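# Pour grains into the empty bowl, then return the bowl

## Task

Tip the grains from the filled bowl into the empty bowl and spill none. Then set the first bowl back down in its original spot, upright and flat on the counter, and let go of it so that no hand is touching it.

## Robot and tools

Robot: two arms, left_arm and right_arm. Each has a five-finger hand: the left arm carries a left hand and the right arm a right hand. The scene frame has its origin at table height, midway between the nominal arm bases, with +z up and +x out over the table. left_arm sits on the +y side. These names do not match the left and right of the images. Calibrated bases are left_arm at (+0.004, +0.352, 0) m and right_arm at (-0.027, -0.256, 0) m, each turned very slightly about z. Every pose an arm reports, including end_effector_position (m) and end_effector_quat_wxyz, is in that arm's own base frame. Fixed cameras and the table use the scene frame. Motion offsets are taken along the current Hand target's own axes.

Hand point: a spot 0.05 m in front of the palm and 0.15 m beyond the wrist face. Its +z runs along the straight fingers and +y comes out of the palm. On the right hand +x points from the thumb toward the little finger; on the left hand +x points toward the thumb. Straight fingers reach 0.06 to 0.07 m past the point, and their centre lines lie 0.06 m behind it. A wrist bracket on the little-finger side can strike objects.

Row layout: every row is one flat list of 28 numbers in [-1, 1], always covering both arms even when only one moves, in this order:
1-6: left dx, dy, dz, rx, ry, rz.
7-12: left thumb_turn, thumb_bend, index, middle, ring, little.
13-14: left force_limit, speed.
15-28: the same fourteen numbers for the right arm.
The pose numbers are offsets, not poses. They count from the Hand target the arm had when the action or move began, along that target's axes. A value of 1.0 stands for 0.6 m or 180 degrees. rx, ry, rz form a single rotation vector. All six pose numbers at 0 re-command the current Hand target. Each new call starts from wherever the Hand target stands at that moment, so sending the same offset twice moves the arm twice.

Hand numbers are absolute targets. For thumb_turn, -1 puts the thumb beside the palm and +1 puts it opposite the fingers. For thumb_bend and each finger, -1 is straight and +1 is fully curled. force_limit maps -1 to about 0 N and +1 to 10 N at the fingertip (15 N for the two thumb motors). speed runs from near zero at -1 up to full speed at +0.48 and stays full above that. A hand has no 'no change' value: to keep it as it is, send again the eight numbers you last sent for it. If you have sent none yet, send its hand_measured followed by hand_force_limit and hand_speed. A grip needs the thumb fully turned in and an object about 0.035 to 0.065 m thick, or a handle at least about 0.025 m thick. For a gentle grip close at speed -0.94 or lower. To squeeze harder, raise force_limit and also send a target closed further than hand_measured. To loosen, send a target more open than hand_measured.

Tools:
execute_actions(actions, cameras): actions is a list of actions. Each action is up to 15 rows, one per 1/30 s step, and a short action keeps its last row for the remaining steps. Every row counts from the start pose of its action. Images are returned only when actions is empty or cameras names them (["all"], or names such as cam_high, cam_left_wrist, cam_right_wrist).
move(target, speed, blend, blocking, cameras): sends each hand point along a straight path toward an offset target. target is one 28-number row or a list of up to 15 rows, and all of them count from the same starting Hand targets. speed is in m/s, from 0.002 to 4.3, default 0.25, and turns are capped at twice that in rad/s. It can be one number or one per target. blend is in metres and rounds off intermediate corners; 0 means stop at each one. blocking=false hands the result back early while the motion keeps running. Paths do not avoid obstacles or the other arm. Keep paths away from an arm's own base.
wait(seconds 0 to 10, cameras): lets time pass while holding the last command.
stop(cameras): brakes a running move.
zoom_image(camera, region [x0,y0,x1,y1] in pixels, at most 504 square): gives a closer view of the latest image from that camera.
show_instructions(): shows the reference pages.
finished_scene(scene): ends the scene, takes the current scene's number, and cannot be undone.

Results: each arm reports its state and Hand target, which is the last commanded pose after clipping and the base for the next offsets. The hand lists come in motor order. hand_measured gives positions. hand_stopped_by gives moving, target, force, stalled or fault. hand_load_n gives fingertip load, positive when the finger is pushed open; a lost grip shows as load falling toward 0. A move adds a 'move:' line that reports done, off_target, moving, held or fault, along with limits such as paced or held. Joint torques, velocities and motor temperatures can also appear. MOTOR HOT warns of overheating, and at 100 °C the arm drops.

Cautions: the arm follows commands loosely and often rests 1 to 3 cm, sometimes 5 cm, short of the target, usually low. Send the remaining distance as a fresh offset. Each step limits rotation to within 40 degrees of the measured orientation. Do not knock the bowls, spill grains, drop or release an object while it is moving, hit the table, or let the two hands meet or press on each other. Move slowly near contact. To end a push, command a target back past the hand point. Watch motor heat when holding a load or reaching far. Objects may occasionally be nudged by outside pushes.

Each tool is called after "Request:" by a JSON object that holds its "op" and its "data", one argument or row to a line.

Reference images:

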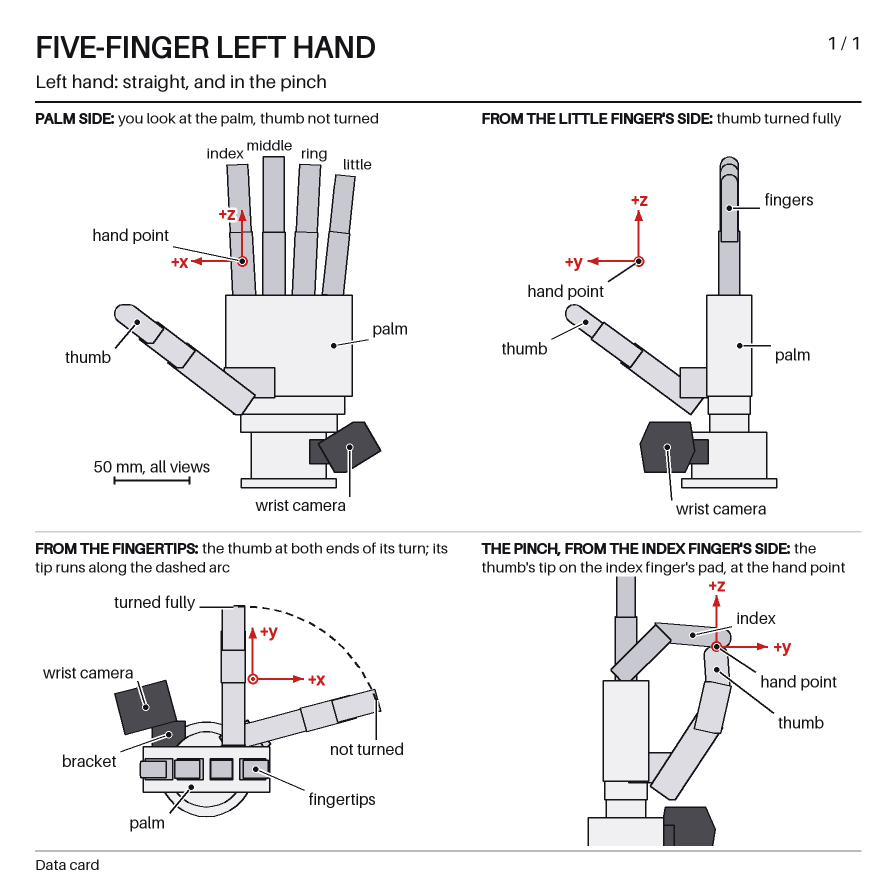

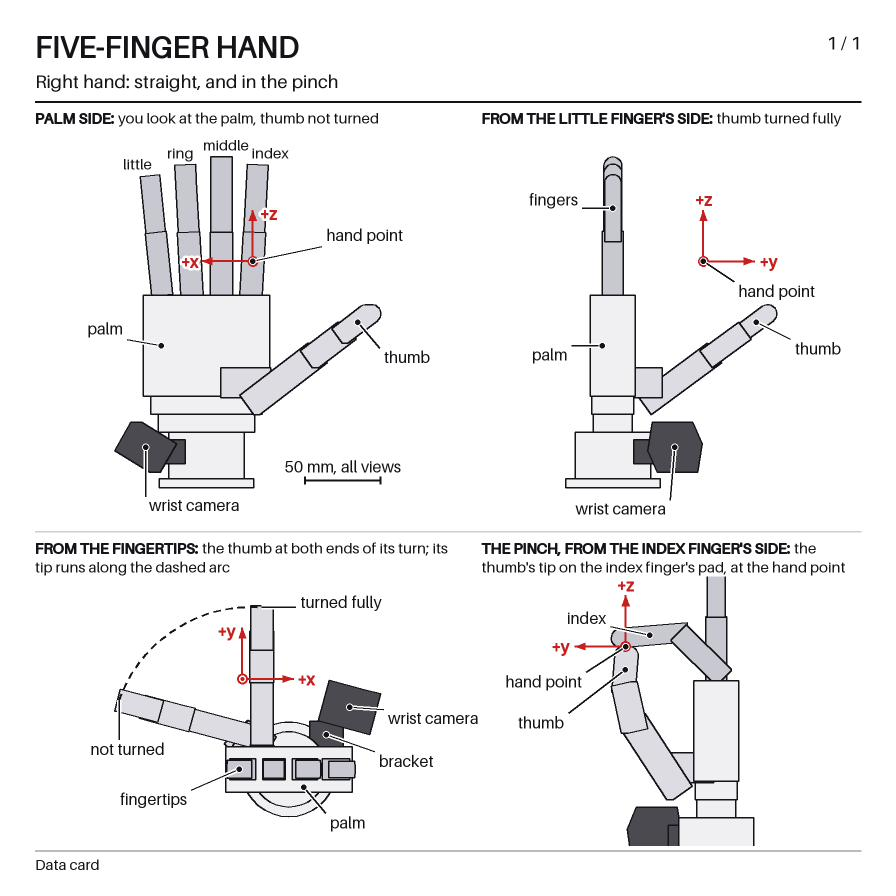

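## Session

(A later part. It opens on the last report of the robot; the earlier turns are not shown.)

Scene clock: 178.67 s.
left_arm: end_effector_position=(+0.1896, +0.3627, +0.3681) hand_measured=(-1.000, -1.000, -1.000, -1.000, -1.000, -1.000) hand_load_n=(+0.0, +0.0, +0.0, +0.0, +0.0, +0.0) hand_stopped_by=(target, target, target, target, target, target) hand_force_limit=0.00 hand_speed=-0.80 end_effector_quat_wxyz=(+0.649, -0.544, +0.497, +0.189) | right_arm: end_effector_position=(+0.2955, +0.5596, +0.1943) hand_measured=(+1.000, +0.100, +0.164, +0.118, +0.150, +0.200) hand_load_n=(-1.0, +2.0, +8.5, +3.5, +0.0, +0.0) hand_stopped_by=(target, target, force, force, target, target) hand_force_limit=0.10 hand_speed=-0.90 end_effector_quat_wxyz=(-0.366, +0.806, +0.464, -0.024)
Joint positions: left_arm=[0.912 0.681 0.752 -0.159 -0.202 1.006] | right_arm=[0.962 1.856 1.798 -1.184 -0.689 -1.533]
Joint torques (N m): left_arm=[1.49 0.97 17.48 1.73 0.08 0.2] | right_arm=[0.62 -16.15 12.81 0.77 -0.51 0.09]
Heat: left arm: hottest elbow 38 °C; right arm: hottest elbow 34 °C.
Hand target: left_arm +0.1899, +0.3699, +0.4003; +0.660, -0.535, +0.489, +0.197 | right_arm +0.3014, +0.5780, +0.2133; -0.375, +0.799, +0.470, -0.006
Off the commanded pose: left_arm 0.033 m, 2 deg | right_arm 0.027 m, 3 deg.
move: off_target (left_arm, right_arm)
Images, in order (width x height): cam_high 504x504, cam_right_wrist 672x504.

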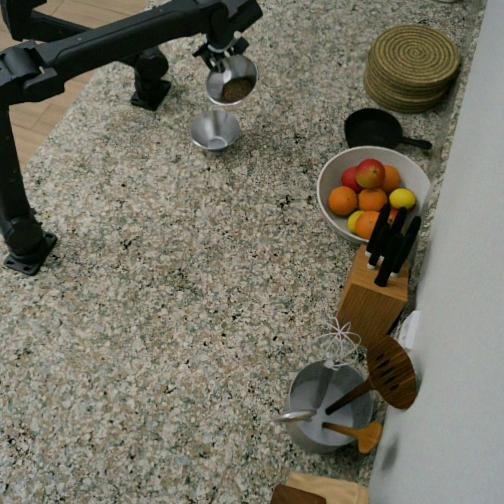

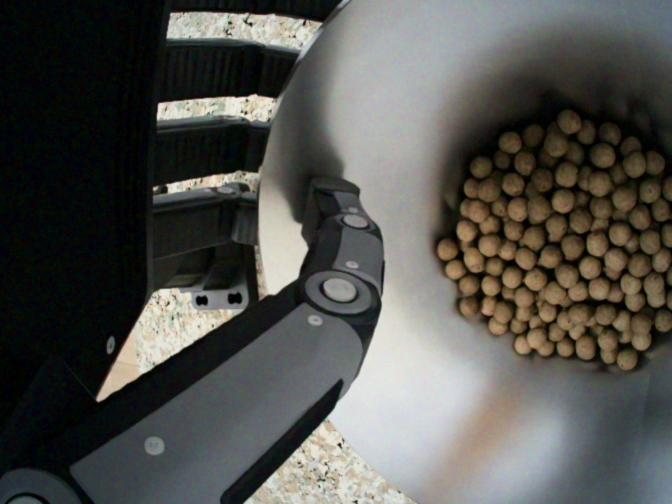

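Request:
{"op": "move", "data": {
  "target": [
    [0,0,0,0,0,0,-1,-1,-1,-1,-1,-1,0,-0.8,0,0,0,0,0,0,1,0.1,0.35,0.5,0.15,0.2,0.2,-0.9],
    [0,0,0,0,0,0,-1,-1,-1,-1,-1,-1,0,-0.8,-0.0145,0.0353,0.0037,0,0.0979,-0.0822,1,0.1,0.35,0.5,0.15,0.2,0.2,-0.9]
  ],
  "speed": 0.08,
  "cameras": ["cam_high","cam_right_wrist"]
}}

Request:
{"op": "zoom_image", "data": {
  "camera": "cam_high",
  "region": [140, 40, 300, 200]
}}

Scene clock: 199.40 s.
left_arm: end_effector_position=(+0.1896, +0.3627, +0.3681) hand_measured=(-1.000, -1.000, -1.000, -1.000, -1.000, -1.000) hand_load_n=(-0.5, +0.0, +0.0, +0.0, +0.0, +0.0) hand_stopped_by=(target, target, target, target, target, target) hand_force_limit=0.00 hand_speed=-0.80 end_effector_quat_wxyz=(+0.649, -0.544, +0.497, +0.189) | right_arm: end_effector_position=(+0.3001, +0.5659, +0.1731) hand_measured=(+1.000, +0.100, +0.164, +0.124, +0.150, +0.200) hand_load_n=(-1.0, +3.0, +8.5, +2.0, +0.0, +0.0) hand_stopped_by=(target, target, force, force, target, target) hand_force_limit=0.20 hand_speed=-0.90 end_effector_quat_wxyz=(-0.433, +0.740, +0.498, +0.132)
Joint positions: left_arm=[0.912 0.681 0.752 -0.159 -0.202 1.006] | right_arm=[0.962 1.666 1.383 -0.585 -0.687 -1.533]
Joint torques (N m): left_arm=[1.49 0.97 17.48 1.74 0.08 0.2] | right_arm=[-1.08 -17.08 8.34 2.15 -0.52 -0.25]
Motor temperatures (°C): left_arm=[25 28 41 25 25 24] | right_arm=[25 26 37 24 23 24]
Heat: left arm: hottest elbow 41 °C; right arm: hottest elbow 37 °C.
Hand target: left_arm +0.1899, +0.3699, +0.4003; +0.660, -0.535, +0.489, +0.197 | right_arm +0.3116, +0.5668, +0.1957; -0.440, +0.724, +0.506, +0.164
Off the commanded pose: left_arm 0.033 m, 2 deg | right_arm 0.026 m, 4 deg.
move: off_target (left_arm, right_arm)
Images, in order (width x height): cam_high 504x504, cam_right_wrist 672x504.

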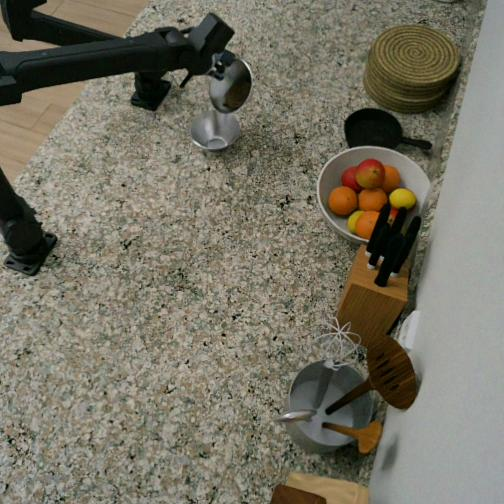

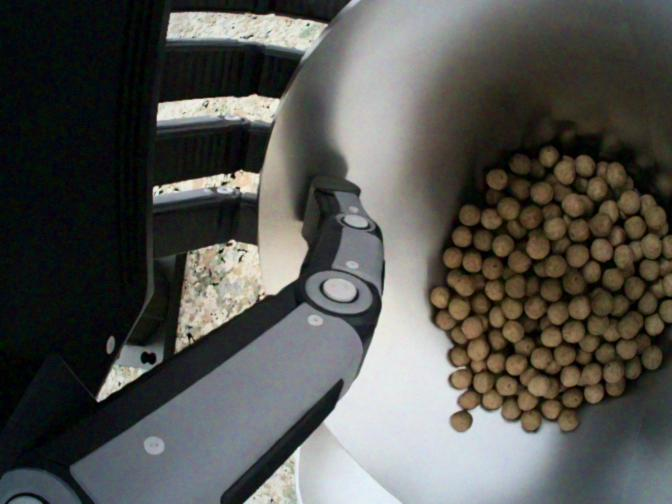

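Scaled by 3.150 from the camera's 504x504 image, which has a finer 720x720 frame.

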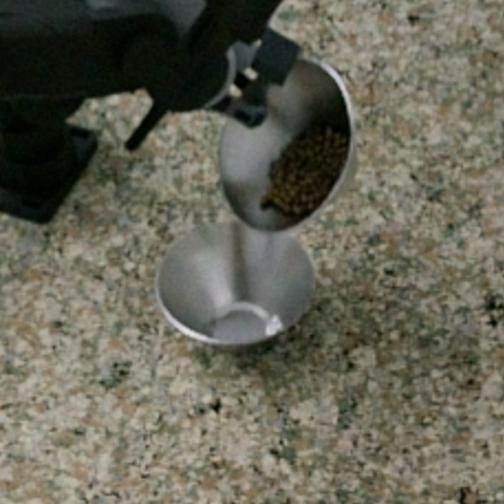

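Request:
{"op": "move", "data": {
  "target": [
    [0,0,0,0,0,0,-1,-1,-1,-1,-1,-1,0,-0.8,-0.0058,-0.009,-0.0095,0,0.0681,-0.0572,1,0.1,0.35,0.5,0.15,0.2,0.2,-0.9]
  ],
  "speed": 0.06,
  "cameras": ["cam_high","cam_right_wrist"]
}}

Request:
{"op": "zoom_image", "data": {
  "camera": "cam_high",
  "region": [140, 40, 300, 200]
}}

Scene clock: 214.77 s.
left_arm: end_effector_position=(+0.1896, +0.3627, +0.3681) hand_measured=(-1.000, -1.000, -1.000, -1.000, -1.000, -1.000) hand_load_n=(+0.0, +0.0, +0.0, +0.0, +0.0, +0.0) hand_stopped_by=(target, target, target, target, target, target) hand_force_limit=0.00 hand_speed=-0.80 end_effector_quat_wxyz=(+0.649, -0.544, +0.497, +0.189) | right_arm: end_effector_position=(+0.2963, +0.5600, +0.1755) hand_measured=(+1.000, +0.098, +0.164, +0.126, +0.150, +0.200) hand_load_n=(-1.0, +4.5, +7.5, +0.0, +0.0, +0.0) hand_stopped_by=(target, target, force, force, target, target) hand_force_limit=0.20 hand_speed=-0.90 end_effector_quat_wxyz=(-0.473, +0.673, +0.512, +0.246)
Joint positions: left_arm=[0.912 0.681 0.752 -0.159 -0.202 1.006] | right_arm=[0.962 1.555 1.119 -0.156 -0.686 -1.533]
Joint torques (N m): left_arm=[1.49 0.97 17.47 1.74 0.08 0.2] | right_arm=[-0.91 -15.03 8.09 2.45 -0.29 -0.29]
Heat: left arm: hottest elbow 42 °C; right arm: hottest elbow 36 °C.
Hand target: left_arm +0.1899, +0.3699, +0.4003; +0.660, -0.535, +0.489, +0.197 | right_arm +0.3065, +0.5608, +0.1992; -0.475, +0.654, +0.519, +0.279
Off the commanded pose: left_arm 0.033 m, 2 deg | right_arm 0.026 m, 4 deg.
move: off_target (left_arm, right_arm)
Images, in order (width x height): cam_high 504x504, cam_right_wrist 672x504.

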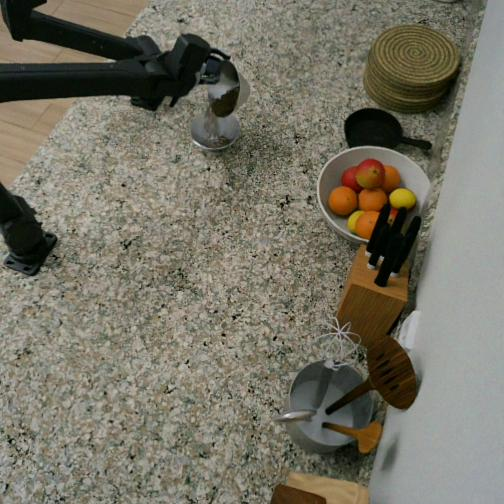

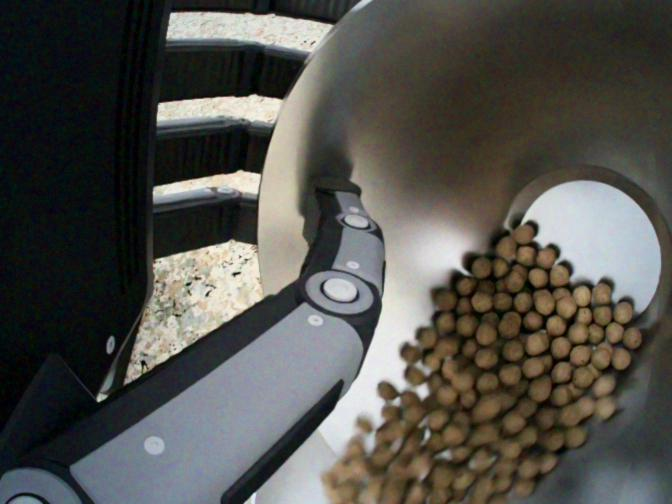

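Scaled by 3.150 from the camera's 504x504 image, which has a finer 720x720 frame.

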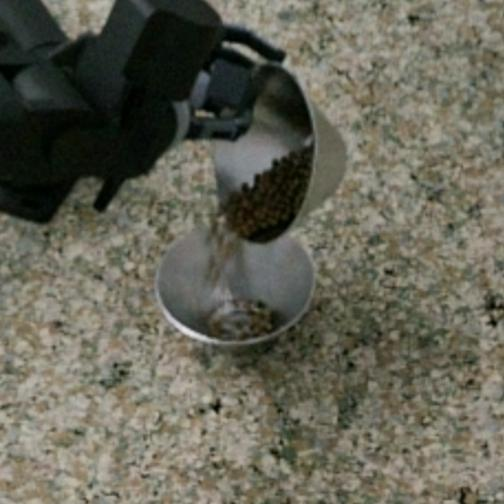

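Request:
{"op": "wait", "data": {
  "seconds": 0.5,
  "cameras": ["cam_high","cam_right_wrist"]
}}

Request:
{"op": "zoom_image", "data": {
  "camera": "cam_high",
  "region": [140, 40, 300, 200]
}}

Scene clock: 217.27 s.
left_arm: end_effector_position=(+0.1896, +0.3627, +0.3681) hand_measured=(-1.000, -1.000, -1.000, -1.000, -1.000, -1.000) hand_load_n=(+0.0, +0.0, +0.0, +0.0, +0.0, +0.0) hand_stopped_by=(target, target, target, target, target, target) hand_force_limit=0.00 hand_speed=-0.80 end_effector_quat_wxyz=(+0.649, -0.544, +0.497, +0.189) | right_arm: end_effector_position=(+0.2965, +0.5602, +0.1779) hand_measured=(+1.000, +0.098, +0.164, +0.126, +0.150, +0.200) hand_load_n=(-1.0, +3.5, +6.0, +0.0, +0.0, +0.0) hand_stopped_by=(target, target, force, force, target, target) hand_force_limit=0.20 hand_speed=-0.90 end_effector_quat_wxyz=(-0.473, +0.672, +0.512, +0.248)
Joint positions: left_arm=[0.912 0.681 0.752 -0.159 -0.202 1.006] | right_arm=[0.962 1.552 1.119 -0.154 -0.686 -1.533]
Joint torques (N m): left_arm=[1.49 0.97 17.48 1.74 0.08 0.2] | right_arm=[-0.91 -14.92 8.12 2.5 -0.29 -0.29]
Heat: left arm: hottest elbow 43 °C; right arm: hottest elbow 36 °C.
Hand target: left_arm +0.1899, +0.3699, +0.4003; +0.660, -0.535, +0.489, +0.197 | right_arm +0.3065, +0.5608, +0.1993; -0.475, +0.654, +0.519, +0.279
Off the commanded pose: left_arm 0.033 m, 2 deg | right_arm 0.024 m, 4 deg.
wait: 0.50 s; at rest from the start
Images, in order (width x height): cam_high 504x504, cam_right_wrist 672x504.

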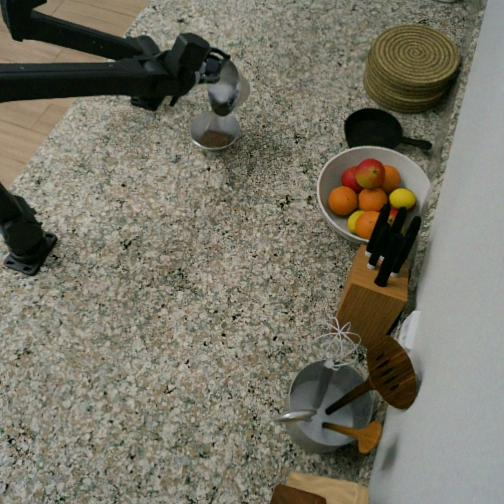

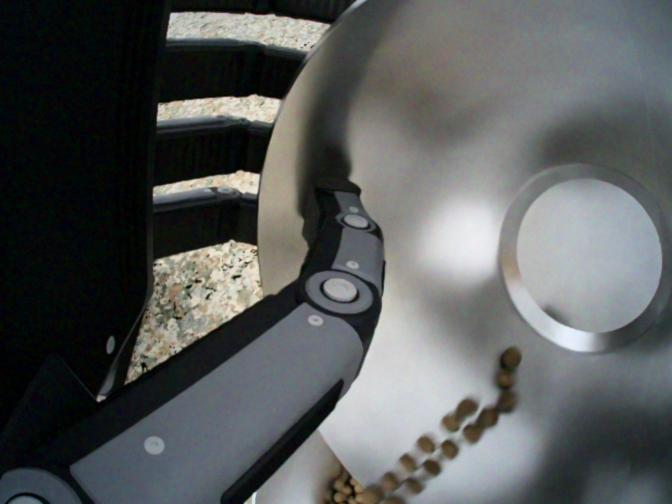

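Scaled by 3.150 from the camera's 504x504 image, which has a finer 720x720 frame.

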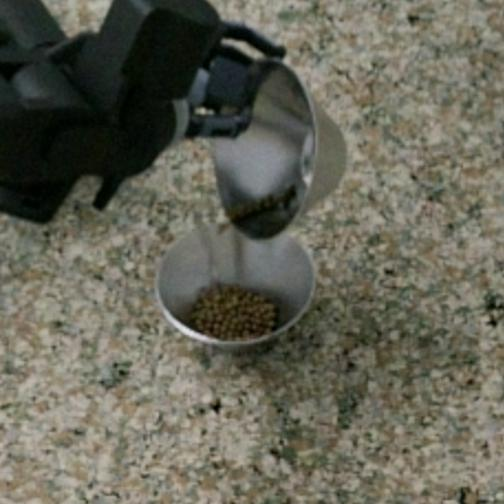

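Request:
{"op": "wait", "data": {
  "seconds": 0,
  "cameras": ["cam_high","cam_right_wrist"]
}}

Scene clock: 234.47 s.
left_arm: end_effector_position=(+0.1896, +0.3627, +0.3681) hand_measured=(-1.000, -1.000, -1.000, -1.000, -1.000, -1.000) hand_load_n=(+0.0, +0.0, +0.0, +0.0, +0.0, +0.0) hand_stopped_by=(target, target, target, target, target, target) hand_force_limit=0.00 hand_speed=-0.80 end_effector_quat_wxyz=(+0.649, -0.544, +0.497, +0.189) | right_arm: end_effector_position=(+0.2965, +0.5602, +0.1781) hand_measured=(+1.000, +0.098, +0.164, +0.126, +0.150, +0.200) hand_load_n=(-1.0, +3.5, +6.0, +0.0, +0.0, +0.0) hand_stopped_by=(target, target, force, force, target, target) hand_force_limit=0.20 hand_speed=-0.90 end_effector_quat_wxyz=(-0.474, +0.672, +0.512, +0.249)
Joint positions: left_arm=[0.912 0.681 0.752 -0.159 -0.202 1.006] | right_arm=[0.962 1.552 1.119 -0.154 -0.686 -1.533]
Joint torques (N m): left_arm=[1.49 0.97 17.47 1.74 0.08 0.2] | right_arm=[-0.85 -14.92 8.13 2.48 -0.29 -0.28]
Heat: left arm: hottest elbow 44 °C; right arm: hottest elbow 35 °C.
Hand target: left_arm +0.1899, +0.3699, +0.4003; +0.660, -0.535, +0.489, +0.197 | right_arm +0.3065, +0.5608, +0.1993; -0.475, +0.654, +0.519, +0.279
Off the commanded pose: left_arm 0.033 m, 2 deg | right_arm 0.023 m, 4 deg.
Images, in order (width x height): cam_high 504x504, cam_right_wrist 672x504.

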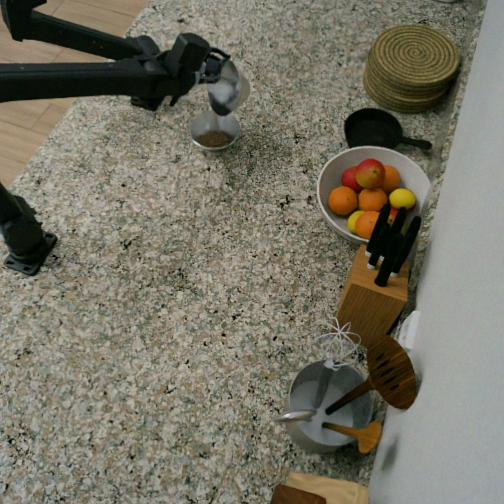

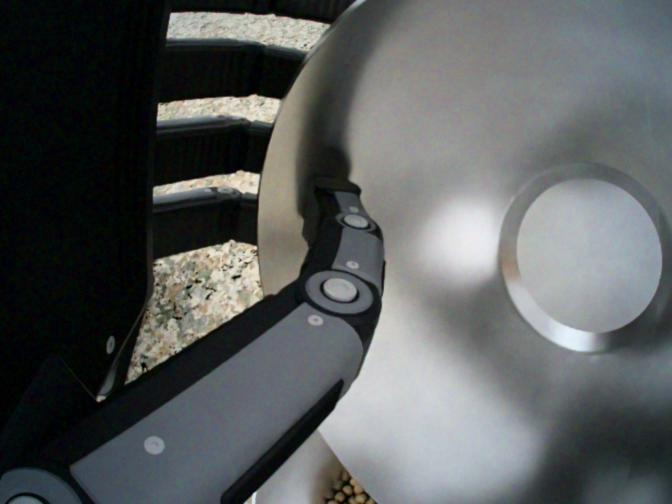

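Empty. Return.

Request:
{"op": "move", "data": {
  "target": [
    [0,0,0,0,0,0,-1,-1,-1,-1,-1,-1,0,-0.8,0.0405,0.0018,0.0023,0,-0.1872,0.1572,1,0.1,0.35,0.5,0.15,0.2,0.2,-0.9],
    [0,0,0,0,0,0,-1,-1,-1,-1,-1,-1,0,-0.8,-0.2665,0.0512,-0.3758,-0.0510,-0.2157,0.3240,1,0.1,0.35,0.5,0.15,0.2,0.2,-0.9]
  ],
  "speed": [0.14, 0.14],
  "blend": [0.02, 0],
  "cameras": ["cam_high","cam_right_wrist"]
}}

Request:
{"op": "zoom_image", "data": {
  "camera": "cam_high",
  "region": [100, 90, 260, 250]
}}

Scene clock: 244.53 s.
left_arm: end_effector_position=(+0.1896, +0.3627, +0.3681) hand_measured=(-1.000, -1.000, -1.000, -1.000, -1.000, -1.000) hand_load_n=(+0.0, +0.0, +0.0, +0.0, +0.5, +0.0) hand_stopped_by=(target, target, target, target, target, target) hand_force_limit=0.00 hand_speed=-0.80 end_effector_quat_wxyz=(+0.649, -0.544, +0.497, +0.189) | right_arm: end_effector_position=(+0.3169, +0.2940, +0.1338) hand_measured=(+1.000, +0.098, +0.164, +0.124, +0.150, +0.200) hand_load_n=(-1.0, +3.5, +4.5, +4.5, +0.0, +0.0) hand_stopped_by=(target, target, force, force, target, target) hand_force_limit=0.20 hand_speed=-0.90 end_effector_quat_wxyz=(-0.305, +0.906, +0.238, -0.171)
Joint positions: left_arm=[0.912 0.681 0.752 -0.159 -0.202 1.006] | right_arm=[0.567 1.691 1.393 -1.446 -0.697 -1.582]
Joint torques (N m): left_arm=[1.44 0.97 17.48 1.74 0.08 0.2] | right_arm=[-0.56 -15.09 6.75 -0.59 -0.57 -0.08]
Heat: left arm: hottest elbow 45 °C; right arm: hottest elbow 36 °C.
Hand target: left_arm +0.1899, +0.3699, +0.4003; +0.660, -0.535, +0.489, +0.197 | right_arm +0.3156, +0.2890, +0.1408; -0.306, +0.906, +0.241, -0.167
Off the commanded pose: left_arm 0.033 m, 2 deg | right_arm 0.009 m, 1 deg.
move: off_target (left_arm)
Images, in order (width x height): cam_high 504x504, cam_right_wrist 672x504.

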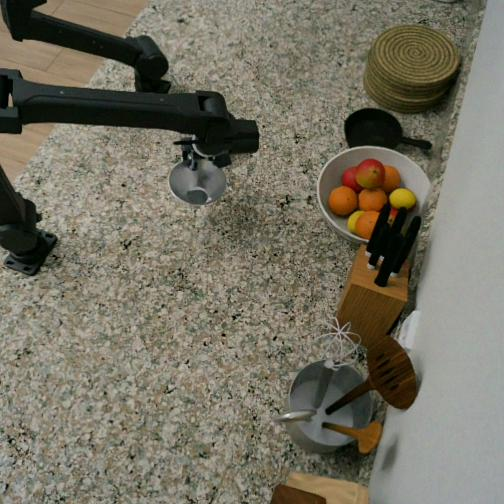

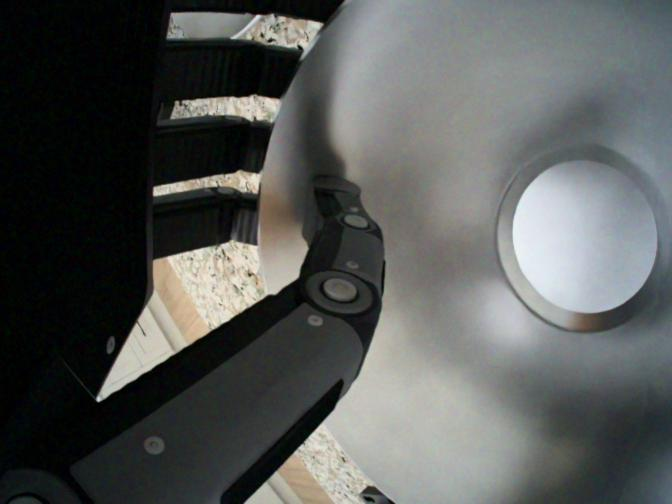

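Scaled by 3.150 from the camera's 504x504 image, which has a finer 720x720 frame.

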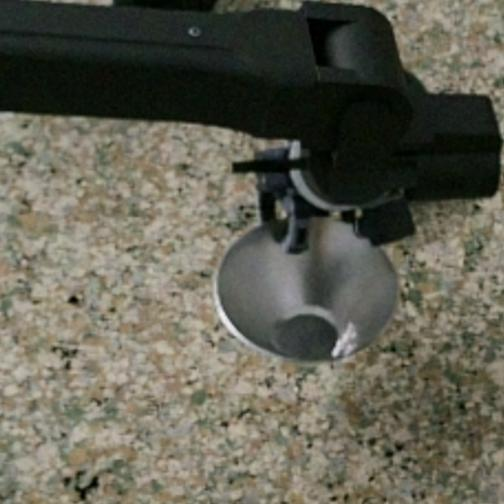

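Request:
{"op": "move", "data": {
  "target": [
    [0,0,0,0,0,0,-1,-1,-1,-1,-1,-1,0,-0.8,0.0108,0.0807,0.0837,0,0.0468,-0.0393,1,0.1,0.35,0.5,0.15,0.2,0.2,-0.9]
  ],
  "speed": 0.08,
  "cameras": ["cam_high","cam_right_wrist"]
}}

Request:
{"op": "zoom_image", "data": {
  "camera": "cam_high",
  "region": [100, 90, 260, 250]
}}

Scene clock: 266.93 s.
left_arm: end_effector_position=(+0.1896, +0.3627, +0.3681) hand_measured=(-1.000, -1.000, -1.000, -1.000, -1.000, -1.000) hand_load_n=(+0.0, +0.0, +0.0, +0.0, +0.0, +0.0) hand_stopped_by=(target, target, target, target, target, target) hand_force_limit=0.00 hand_speed=-0.80 end_effector_quat_wxyz=(+0.649, -0.544, +0.497, +0.189) | right_arm: end_effector_position=(+0.3085, +0.2852, +0.0656) hand_measured=(+1.000, +0.098, +0.164, +0.124, +0.150, +0.200) hand_load_n=(-1.0, +3.5, +5.5, +4.0, +0.0, +0.0) hand_stopped_by=(target, target, force, force, target, target) hand_force_limit=0.20 hand_speed=-0.90 end_effector_quat_wxyz=(-0.328, +0.900, +0.270, -0.096)
Joint positions: left_arm=[0.912 0.681 0.752 -0.159 -0.202 1.006] | right_arm=[0.561 1.619 1.134 -1.099 -0.697 -1.597]
Joint torques (N m): left_arm=[1.49 1.03 17.48 1.73 0.08 0.2] | right_arm=[-1.08 -13.74 6.43 0.54 -0.71 -0.1]
Motor temperatures (°C): left_arm=[25 28 47 25 25 24] | right_arm=[25 25 34 24 23 24]
Heat: left arm: hottest elbow 47 °C; right arm: hottest elbow 34 °C.
Hand target: left_arm +0.1899, +0.3699, +0.4003; +0.660, -0.535, +0.489, +0.197 | right_arm +0.3143, +0.2826, +0.0709; -0.333, +0.899, +0.273, -0.082
Off the commanded pose: left_arm 0.033 m, 2 deg | right_arm 0.008 m, 2 deg.
move: off_target (left_arm)
Images, in order (width x height): cam_high 504x504, cam_right_wrist 672x504.

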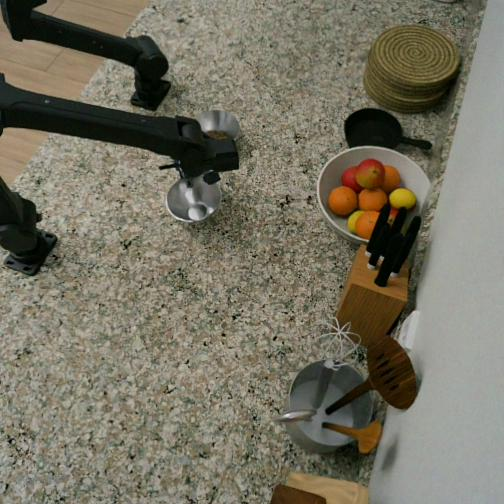

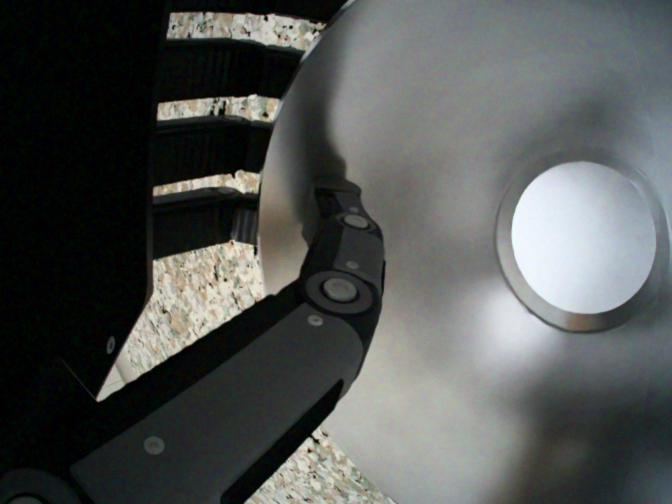

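Scaled by 3.150 from the camera's 504x504 image, which has a finer 720x720 frame.

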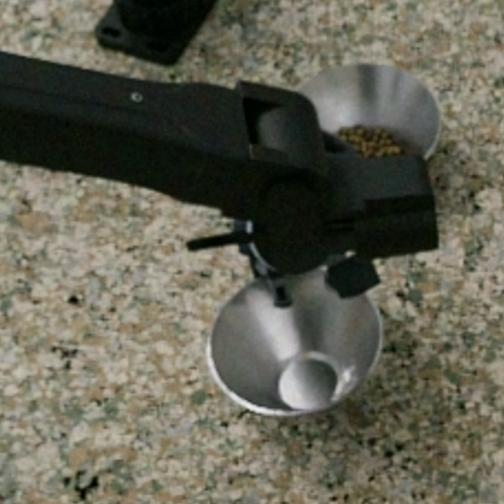

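Request:
{"op": "move", "data": {
  "target": [
    [0,0,0,0,0,0,-1,-1,-1,-1,-1,-1,0,-0.8,0.0177,-0.0055,0.0258,0,0,0,1,0.1,0.35,0.5,0.15,0.2,0.2,-0.9]
  ],
  "speed": 0.05,
  "cameras": ["cam_high","cam_right_wrist"]
}}

Request:
{"op": "zoom_image", "data": {
  "camera": "cam_high",
  "region": [100, 90, 260, 250]
}}

Scene clock: 276.27 s.
left_arm: end_effector_position=(+0.1896, +0.3627, +0.3681) hand_measured=(-1.000, -1.000, -1.000, -1.000, -1.000, -1.000) hand_load_n=(+0.0, +0.0, +0.0, +0.0, +0.0, +0.0) hand_stopped_by=(target, target, target, target, target, target) hand_force_limit=0.00 hand_speed=-0.80 end_effector_quat_wxyz=(+0.649, -0.544, +0.497, +0.189) | right_arm: end_effector_position=(+0.3164, +0.2921, +0.0646) hand_measured=(+1.000, +0.098, +0.164, +0.124, +0.150, +0.200) hand_load_n=(-1.5, +3.5, +5.5, +3.5, +0.0, +0.0) hand_stopped_by=(target, target, force, force, target, target) hand_force_limit=0.20 hand_speed=-0.90 end_effector_quat_wxyz=(-0.333, +0.899, +0.275, -0.079)
Joint positions: left_arm=[0.912 0.681 0.752 -0.159 -0.202 1.006] | right_arm=[0.564 1.619 1.134 -1.057 -0.697 -1.59]
Joint torques (N m): left_arm=[1.49 0.97 17.48 1.74 0.08 0.2] | right_arm=[0.79 -11.28 7.46 0.62 -0.69 0.19]
Heat: left arm: hottest elbow 48 °C; right arm: hottest elbow 34 °C.
Hand target: left_arm +0.1899, +0.3699, +0.4003; +0.660, -0.535, +0.489, +0.197 | right_arm +0.3167, +0.2991, +0.0616; -0.333, +0.899, +0.273, -0.082
Off the commanded pose: left_arm 0.033 m, 2 deg | right_arm 0.008 m, 0 deg.
move: off_target (left_arm)
Images, in order (width x height): cam_high 504x504, cam_right_wrist 672x504.

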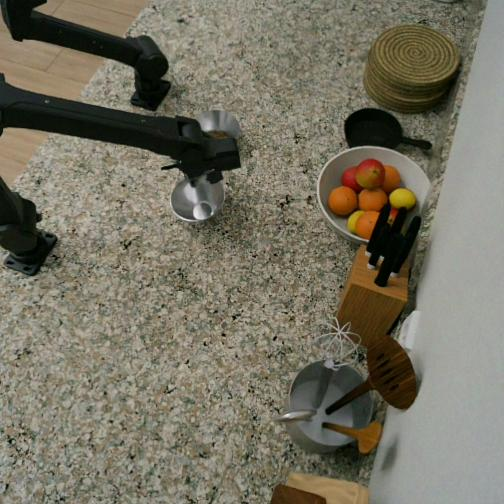

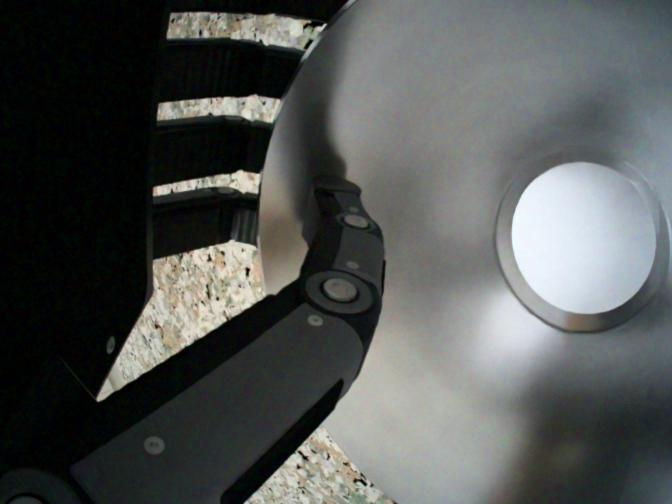

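Scaled by 3.150 from the camera's 504x504 image, which has a finer 720x720 frame.

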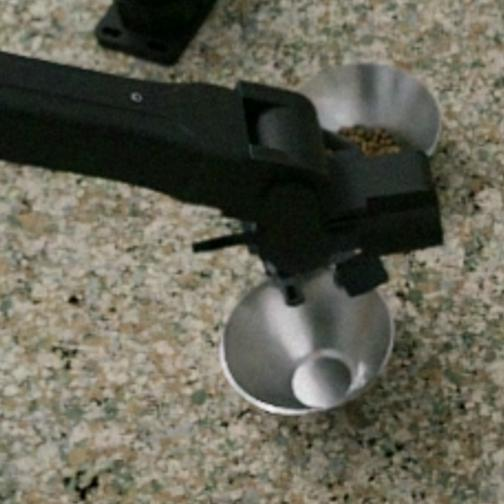

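Request:
{"op": "move", "data": {
  "target": [
    [0,0,0,0,0,0,-1,-1,-1,-1,-1,-1,0,-0.8,0,0.0096,0.0115,0,0,0,1,0.1,0.35,0.5,0.15,0.2,0.2,-0.9],
    [0,0,0,0,0,0,-1,-1,-1,-1,-1,-1,0,-0.8,0,0.0096,0.0115,0,0,0,1,0.1,0,0,0,0.1,0.2,-0.8]
  ],
  "speed": 0.05,
  "cameras": ["cam_high"]
}}

Scene clock: 288.80 s.
left_arm: end_effector_position=(+0.1896, +0.3627, +0.3681) hand_measured=(-1.000, -1.000, -1.000, -1.000, -1.000, -1.000) hand_load_n=(+0.0, +0.0, +0.0, +0.0, +0.0, -0.5) hand_stopped_by=(target, target, target, target, target, target) hand_force_limit=0.00 hand_speed=-0.80 end_effector_quat_wxyz=(+0.649, -0.544, +0.497, +0.189) | right_arm: end_effector_position=(+0.3206, +0.2951, +0.0591) hand_measured=(+1.000, +0.100, +0.000, +0.000, +0.000, +0.100) hand_load_n=(+0.0, +0.0, +0.0, +0.0, +0.0, +0.0) hand_stopped_by=(target, target, target, target, target, target) hand_force_limit=0.20 hand_speed=-0.80 end_effector_quat_wxyz=(-0.334, +0.898, +0.276, -0.075)
Joint positions: left_arm=[0.912 0.681 0.752 -0.159 -0.202 1.006] | right_arm=[0.564 1.632 1.134 -1.033 -0.698 -1.588]
Joint torques (N m): left_arm=[1.49 0.97 17.47 1.74 0.08 0.2] | right_arm=[0.62 -11.46 6.58 0.62 -0.67 0.18]
Heat: left arm: hottest elbow 48 °C; right arm: hottest elbow 34 °C.
Hand target: left_arm +0.1899, +0.3699, +0.4003; +0.660, -0.535, +0.489, +0.197 | right_arm +0.3169, +0.2993, +0.0525; -0.333, +0.899, +0.273, -0.082
Off the commanded pose: left_arm 0.033 m, 2 deg | right_arm 0.009 m, 1 deg.
move: off_target (left_arm)
Images, in order (width x height): cam_high 504x504.

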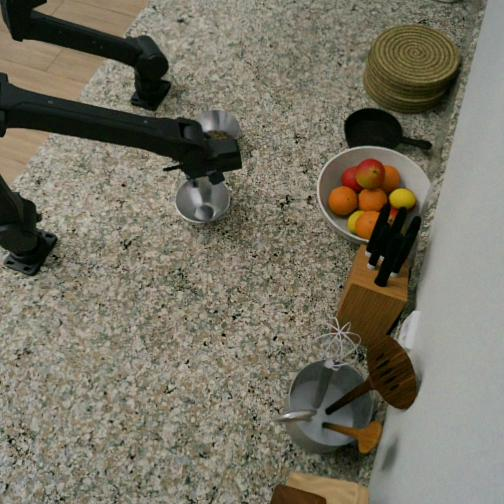

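Request:
{"op": "move", "data": {
  "target": [
    [0,0,0,0,0,0,-1,-1,-1,-1,-1,-1,0,-0.8,0,0,0,0,0,0,1,0.1,-0.3,-0.3,-0.3,-0.3,0.2,-0.8],
    [0,0,0,0,0,0,-1,-1,-1,-1,-1,-1,0,-0.8,0,-0.0201,-0.0397,0,0,0,1,0.1,-0.3,-0.3,-0.3,-0.3,0.2,-0.8],
    [0,0,0,0,0,0,-1,-1,-1,-1,-1,-1,0,-0.8,0,-0.0362,-0.0588,0,0,0,1,0.1,-0.4,-0.4,-0.4,-0.4,0.2,-0.8]
  ],
  "speed": 0.05,
  "cameras": ["cam_high"]
}}

Request:
{"op": "zoom_image", "data": {
  "camera": "cam_high",
  "region": [100, 90, 260, 250]
}}

Scene clock: 296.70 s.
left_arm: end_effector_position=(+0.1896, +0.3627, +0.3681) hand_measured=(-1.000, -1.000, -1.000, -1.000, -1.000, -1.000) hand_load_n=(+0.0, +0.0, +0.0, +0.0, +0.0, +0.0) hand_stopped_by=(target, target, target, target, target, target) hand_force_limit=0.00 hand_speed=-0.80 end_effector_quat_wxyz=(+0.649, -0.544, +0.497, +0.189) | right_arm: end_effector_position=(+0.3061, +0.2860, +0.0784) hand_measured=(+1.000, +0.100, -0.400, -0.400, -0.400, -0.400) hand_load_n=(+0.0, +0.0, +0.0, +0.0, +0.0, +0.0) hand_stopped_by=(target, target, target, target, target, target) hand_force_limit=0.20 hand_speed=-0.80 end_effector_quat_wxyz=(-0.328, +0.901, +0.268, -0.098)
Joint positions: left_arm=[0.912 0.681 0.752 -0.159 -0.202 1.006] | right_arm=[0.564 1.601 1.148 -1.13 -0.698 -1.588]
Joint torques (N m): left_arm=[1.49 0.97 17.48 1.74 0.08 0.2] | right_arm=[-0.26 -12.75 9.85 -0.21 -0.69 0.01]
Heat: left arm: hottest elbow 49 °C; right arm: hottest elbow 34 °C.
Hand target: left_arm +0.1899, +0.3699, +0.4003; +0.660, -0.535, +0.489, +0.197 | right_arm +0.3190, +0.2934, +0.0936; -0.333, +0.899, +0.273, -0.082
Off the commanded pose: left_arm 0.033 m, 2 deg | right_arm 0.021 m, 2 deg.
move: off_target (left_arm, right_arm); target 3's new numbers were sent with right_arm's hand 0.021 m and 2 deg from that target
Images, in order (width x height): cam_high 504x504.

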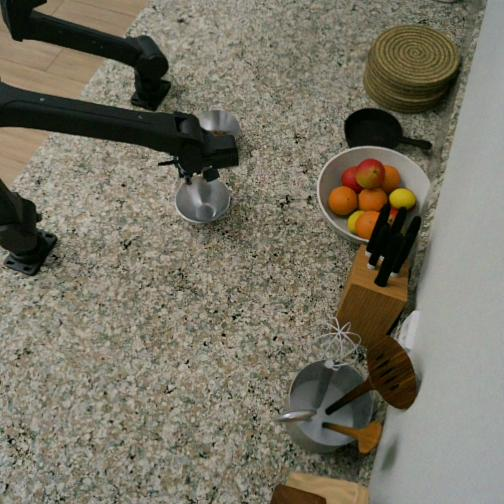

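Scaled by 3.150 from the camera's 504x504 image, which has a finer 720x720 frame.

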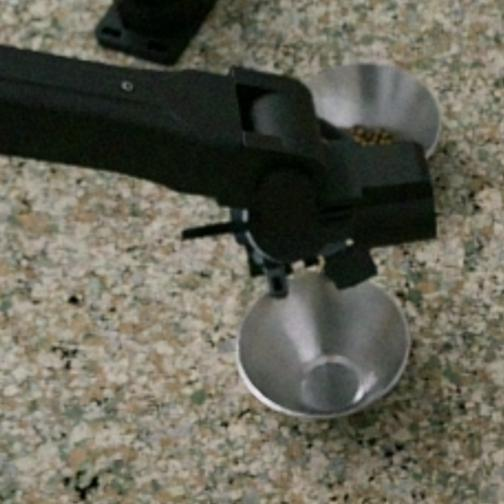

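Request:
{"op": "execute_actions", "data": {
  "actions": [],
  "cameras": ["cam_high","cam_right_wrist"]
}}

Request:
{"op": "zoom_image", "data": {
  "camera": "cam_high",
  "region": [160, 140, 250, 230]
}}

Scene clock: 302.20 s.
left_arm: end_effector_position=(+0.1896, +0.3627, +0.3681) hand_measured=(-1.000, -1.000, -1.000, -1.000, -1.000, -1.000) hand_load_n=(+0.0, +0.0, +0.5, +0.0, +0.0, +0.0) hand_stopped_by=(target, target, target, target, target, target) hand_force_limit=0.00 hand_speed=-0.80 end_effector_quat_wxyz=(+0.649, -0.544, +0.497, +0.189) | right_arm: end_effector_position=(+0.3061, +0.2860, +0.0784) hand_measured=(+1.000, +0.100, -0.400, -0.400, -0.400, -0.400) hand_load_n=(+0.0, +0.0, +0.0, +0.0, +0.0, +0.0) hand_stopped_by=(target, target, target, target, target, target) hand_force_limit=0.20 hand_speed=-0.80 end_effector_quat_wxyz=(-0.328, +0.901, +0.268, -0.098)
Joint positions: left_arm=[0.912 0.681 0.752 -0.159 -0.202 1.006] | right_arm=[0.564 1.601 1.148 -1.13 -0.698 -1.588]
Joint velocities: within noise
Joint torques (N m): left_arm=[1.49 0.97 17.48 1.74 0.08 0.2] | right_arm=[-0.32 -12.81 9.85 -0.24 -0.69 0.02]
Motor temperatures (°C): left_arm=[25 28 49 25 25 24] | right_arm=[25 26 35 24 23 24]
Heat: left arm: hottest elbow 49 °C; right arm: hottest elbow 35 °C.
Hand target: left_arm +0.1899, +0.3699, +0.4003; +0.660, -0.535, +0.489, +0.197 | right_arm +0.3190, +0.2934, +0.0936; -0.333, +0.899, +0.273, -0.082
Off the commanded pose: left_arm 0.033 m, 2 deg | right_arm 0.021 m, 2 deg.
Images, in order (width x height): cam_high 504x504, cam_right_wrist 672x504.

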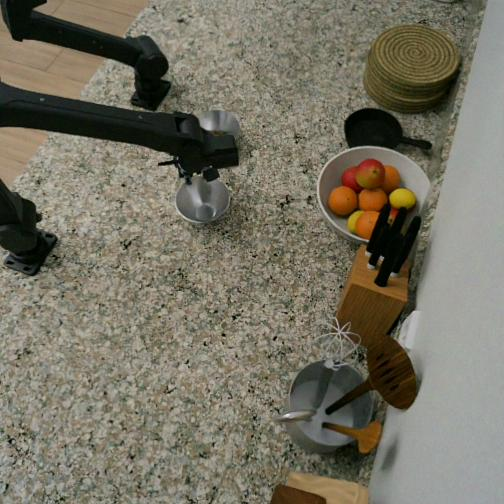

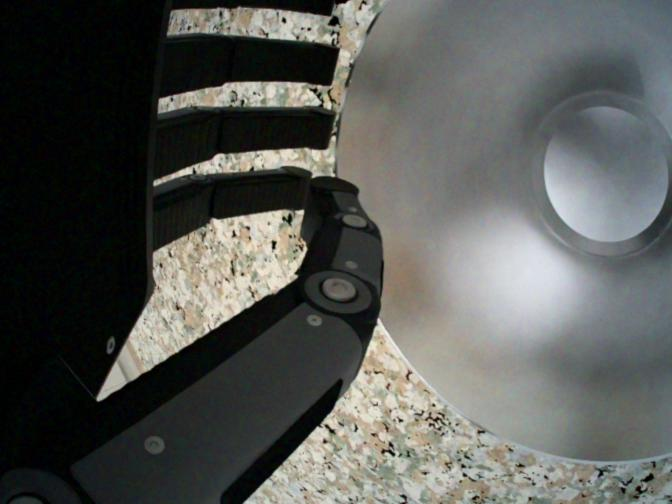

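Scaled by 5.600 from the camera's 504x504 image, which has a finer 720x720 frame.

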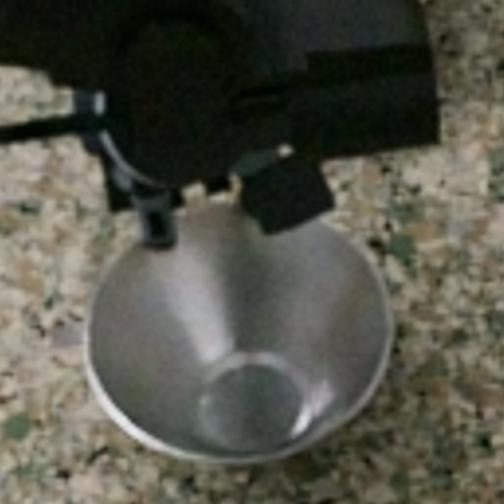

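Request:
{"op": "move", "data": {
  "target": [
    [0,0,0,0,0,0,-1,-1,-1,-1,-1,-1,0,-0.8,0,0,0,0,0,0,1,-0.2,-0.6,-0.6,-0.6,-0.6,0.2,-0.8],
    [0,0,0,0,0,0,-1,-1,-1,-1,-1,-1,0,-0.8,0,-0.0253,-0.0490,0,0,0,1,-0.2,-0.6,-0.6,-0.6,-0.6,0.2,-0.8]
  ],
  "speed": 0.05,
  "cameras": ["cam_high","cam_right_wrist"]
}}

Request:
{"op": "zoom_image", "data": {
  "camera": "cam_high",
  "region": [100, 90, 260, 250]
}}

Scene clock: 316.03 s.
left_arm: end_effector_position=(+0.1896, +0.3627, +0.3681) hand_measured=(-1.000, -1.000, -1.000, -1.000, -1.000, -1.000) hand_load_n=(+0.0, +0.0, +0.0, +0.0, +0.0, +0.0) hand_stopped_by=(target, target, target, target, target, target) hand_force_limit=0.00 hand_speed=-0.80 end_effector_quat_wxyz=(+0.649, -0.544, +0.497, +0.189) | right_arm: end_effector_position=(+0.3054, +0.2829, +0.1093) hand_measured=(+1.000, -0.200, -0.600, -0.600, -0.600, -0.600) hand_load_n=(+0.0, +0.0, +0.0, +0.0, +0.0, +0.0) hand_stopped_by=(target, target, target, target, target, target) hand_force_limit=0.20 hand_speed=-0.80 end_effector_quat_wxyz=(-0.326, +0.901, +0.266, -0.103)
Joint positions: left_arm=[0.912 0.681 0.752 -0.159 -0.202 1.006] | right_arm=[0.559 1.571 1.199 -1.227 -0.698 -1.596]
Joint torques (N m): left_arm=[1.49 0.97 17.48 1.74 0.08 0.2] | right_arm=[-1.08 -12.75 10.25 -0.27 -0.68 -0.12]
Heat: left arm: hottest elbow 49 °C; right arm: hottest elbow 36 °C.
Hand target: left_arm +0.1899, +0.3699, +0.4003; +0.660, -0.535, +0.489, +0.197 | right_arm +0.3221, +0.2867, +0.1259; -0.333, +0.899, +0.273, -0.081
Off the commanded pose: left_arm 0.033 m, 2 deg | right_arm 0.024 m, 3 deg.
move: off_target (left_arm, right_arm)
Images, in order (width x height): cam_high 504x504, cam_right_wrist 672x504.

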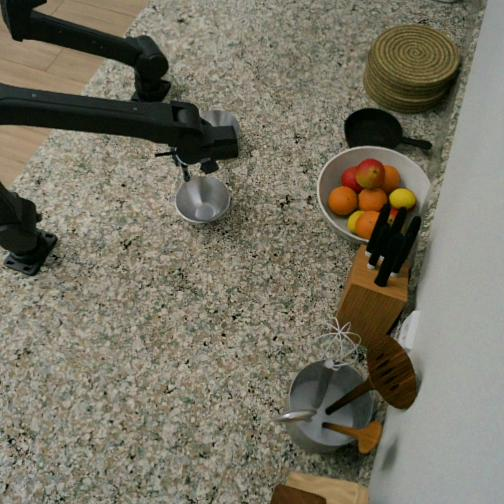

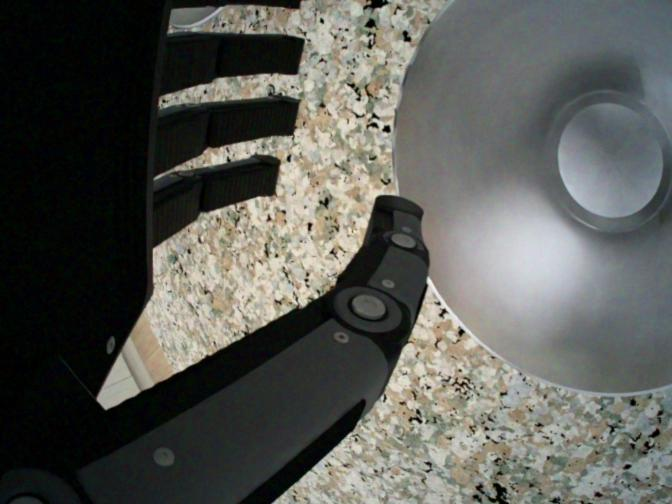

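Scaled by 3.150 from the camera's 504x504 image, which has a finer 720x720 frame.

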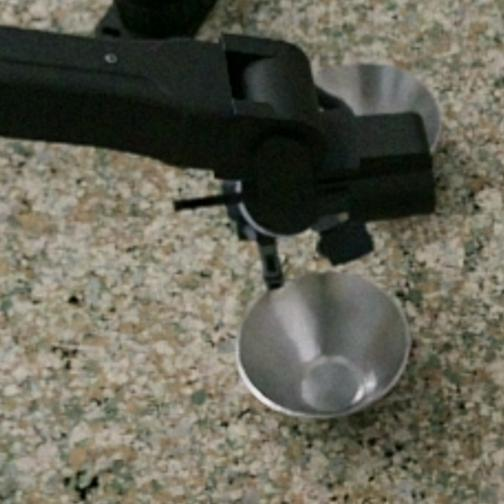

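Request:
{"op": "move", "data": {
  "target": [0,0,0,0,0,0,-1,-1,-1,-1,-1,-1,0,-0.8,0.008,0.0366,0.059,0,0,0,1,-0.2,-0.4,-0.4,-0.4,-0.4,0.2,-0.6],
  "speed": 0.08,
  "cameras": ["cam_high","cam_right_wrist"]
}}

Request:
{"op": "zoom_image", "data": {
  "camera": "cam_high",
  "region": [100, 90, 260, 250]
}}

Scene clock: 343.93 s.
left_arm: end_effector_position=(+0.1896, +0.3627, +0.3681) hand_measured=(-1.000, -1.000, -1.000, -1.000, -1.000, -1.000) hand_load_n=(+0.0, +0.0, +0.0, +0.0, +0.0, +0.0) hand_stopped_by=(target, target, target, target, target, target) hand_force_limit=0.00 hand_speed=-0.80 end_effector_quat_wxyz=(+0.649, -0.544, +0.497, +0.189) | right_arm: end_effector_position=(+0.3254, +0.2954, +0.0961) hand_measured=(+1.000, -0.200, -0.400, -0.400, -0.400, -0.400) hand_load_n=(+0.0, +0.0, +0.0, +0.0, +0.0, +0.5) hand_stopped_by=(target, target, target, target, target, target) hand_force_limit=0.20 hand_speed=-0.60 end_effector_quat_wxyz=(-0.335, +0.898, +0.277, -0.073)
Joint positions: left_arm=[0.912 0.681 0.752 -0.159 -0.202 1.006] | right_arm=[0.559 1.598 1.199 -1.135 -0.698 -1.596]
Joint torques (N m): left_arm=[1.44 0.97 17.48 1.74 0.08 0.2] | right_arm=[-0.15 -10.87 6.49 0.72 -0.7 0.04]
Heat: left arm: hottest elbow 50 °C; right arm: hottest elbow 38 °C.
Hand target: left_arm +0.1899, +0.3699, +0.4003; +0.660, -0.535, +0.489, +0.197 | right_arm +0.3241, +0.2951, +0.0848; -0.333, +0.899, +0.273, -0.081
Off the commanded pose: left_arm 0.033 m, 2 deg | right_arm 0.011 m, 1 deg.
move: off_target (left_arm, right_arm)
Images, in order (width x height): cam_high 504x504, cam_right_wrist 672x504.

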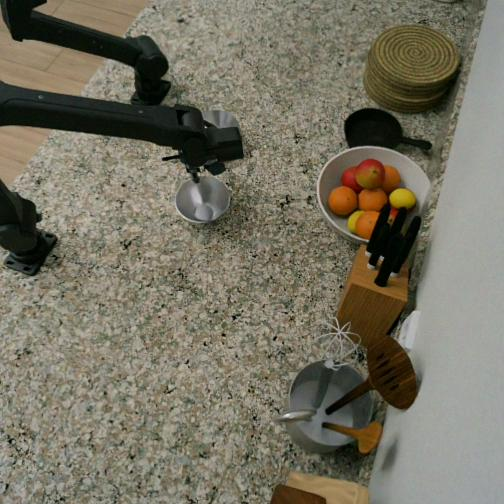

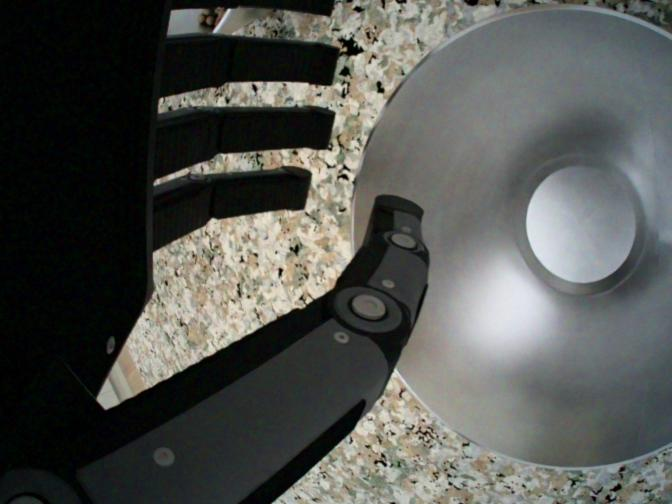

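Scaled by 3.150 from the camera's 504x504 image, which has a finer 720x720 frame.

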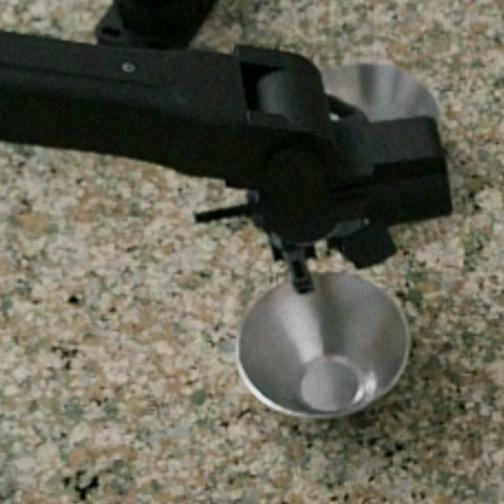

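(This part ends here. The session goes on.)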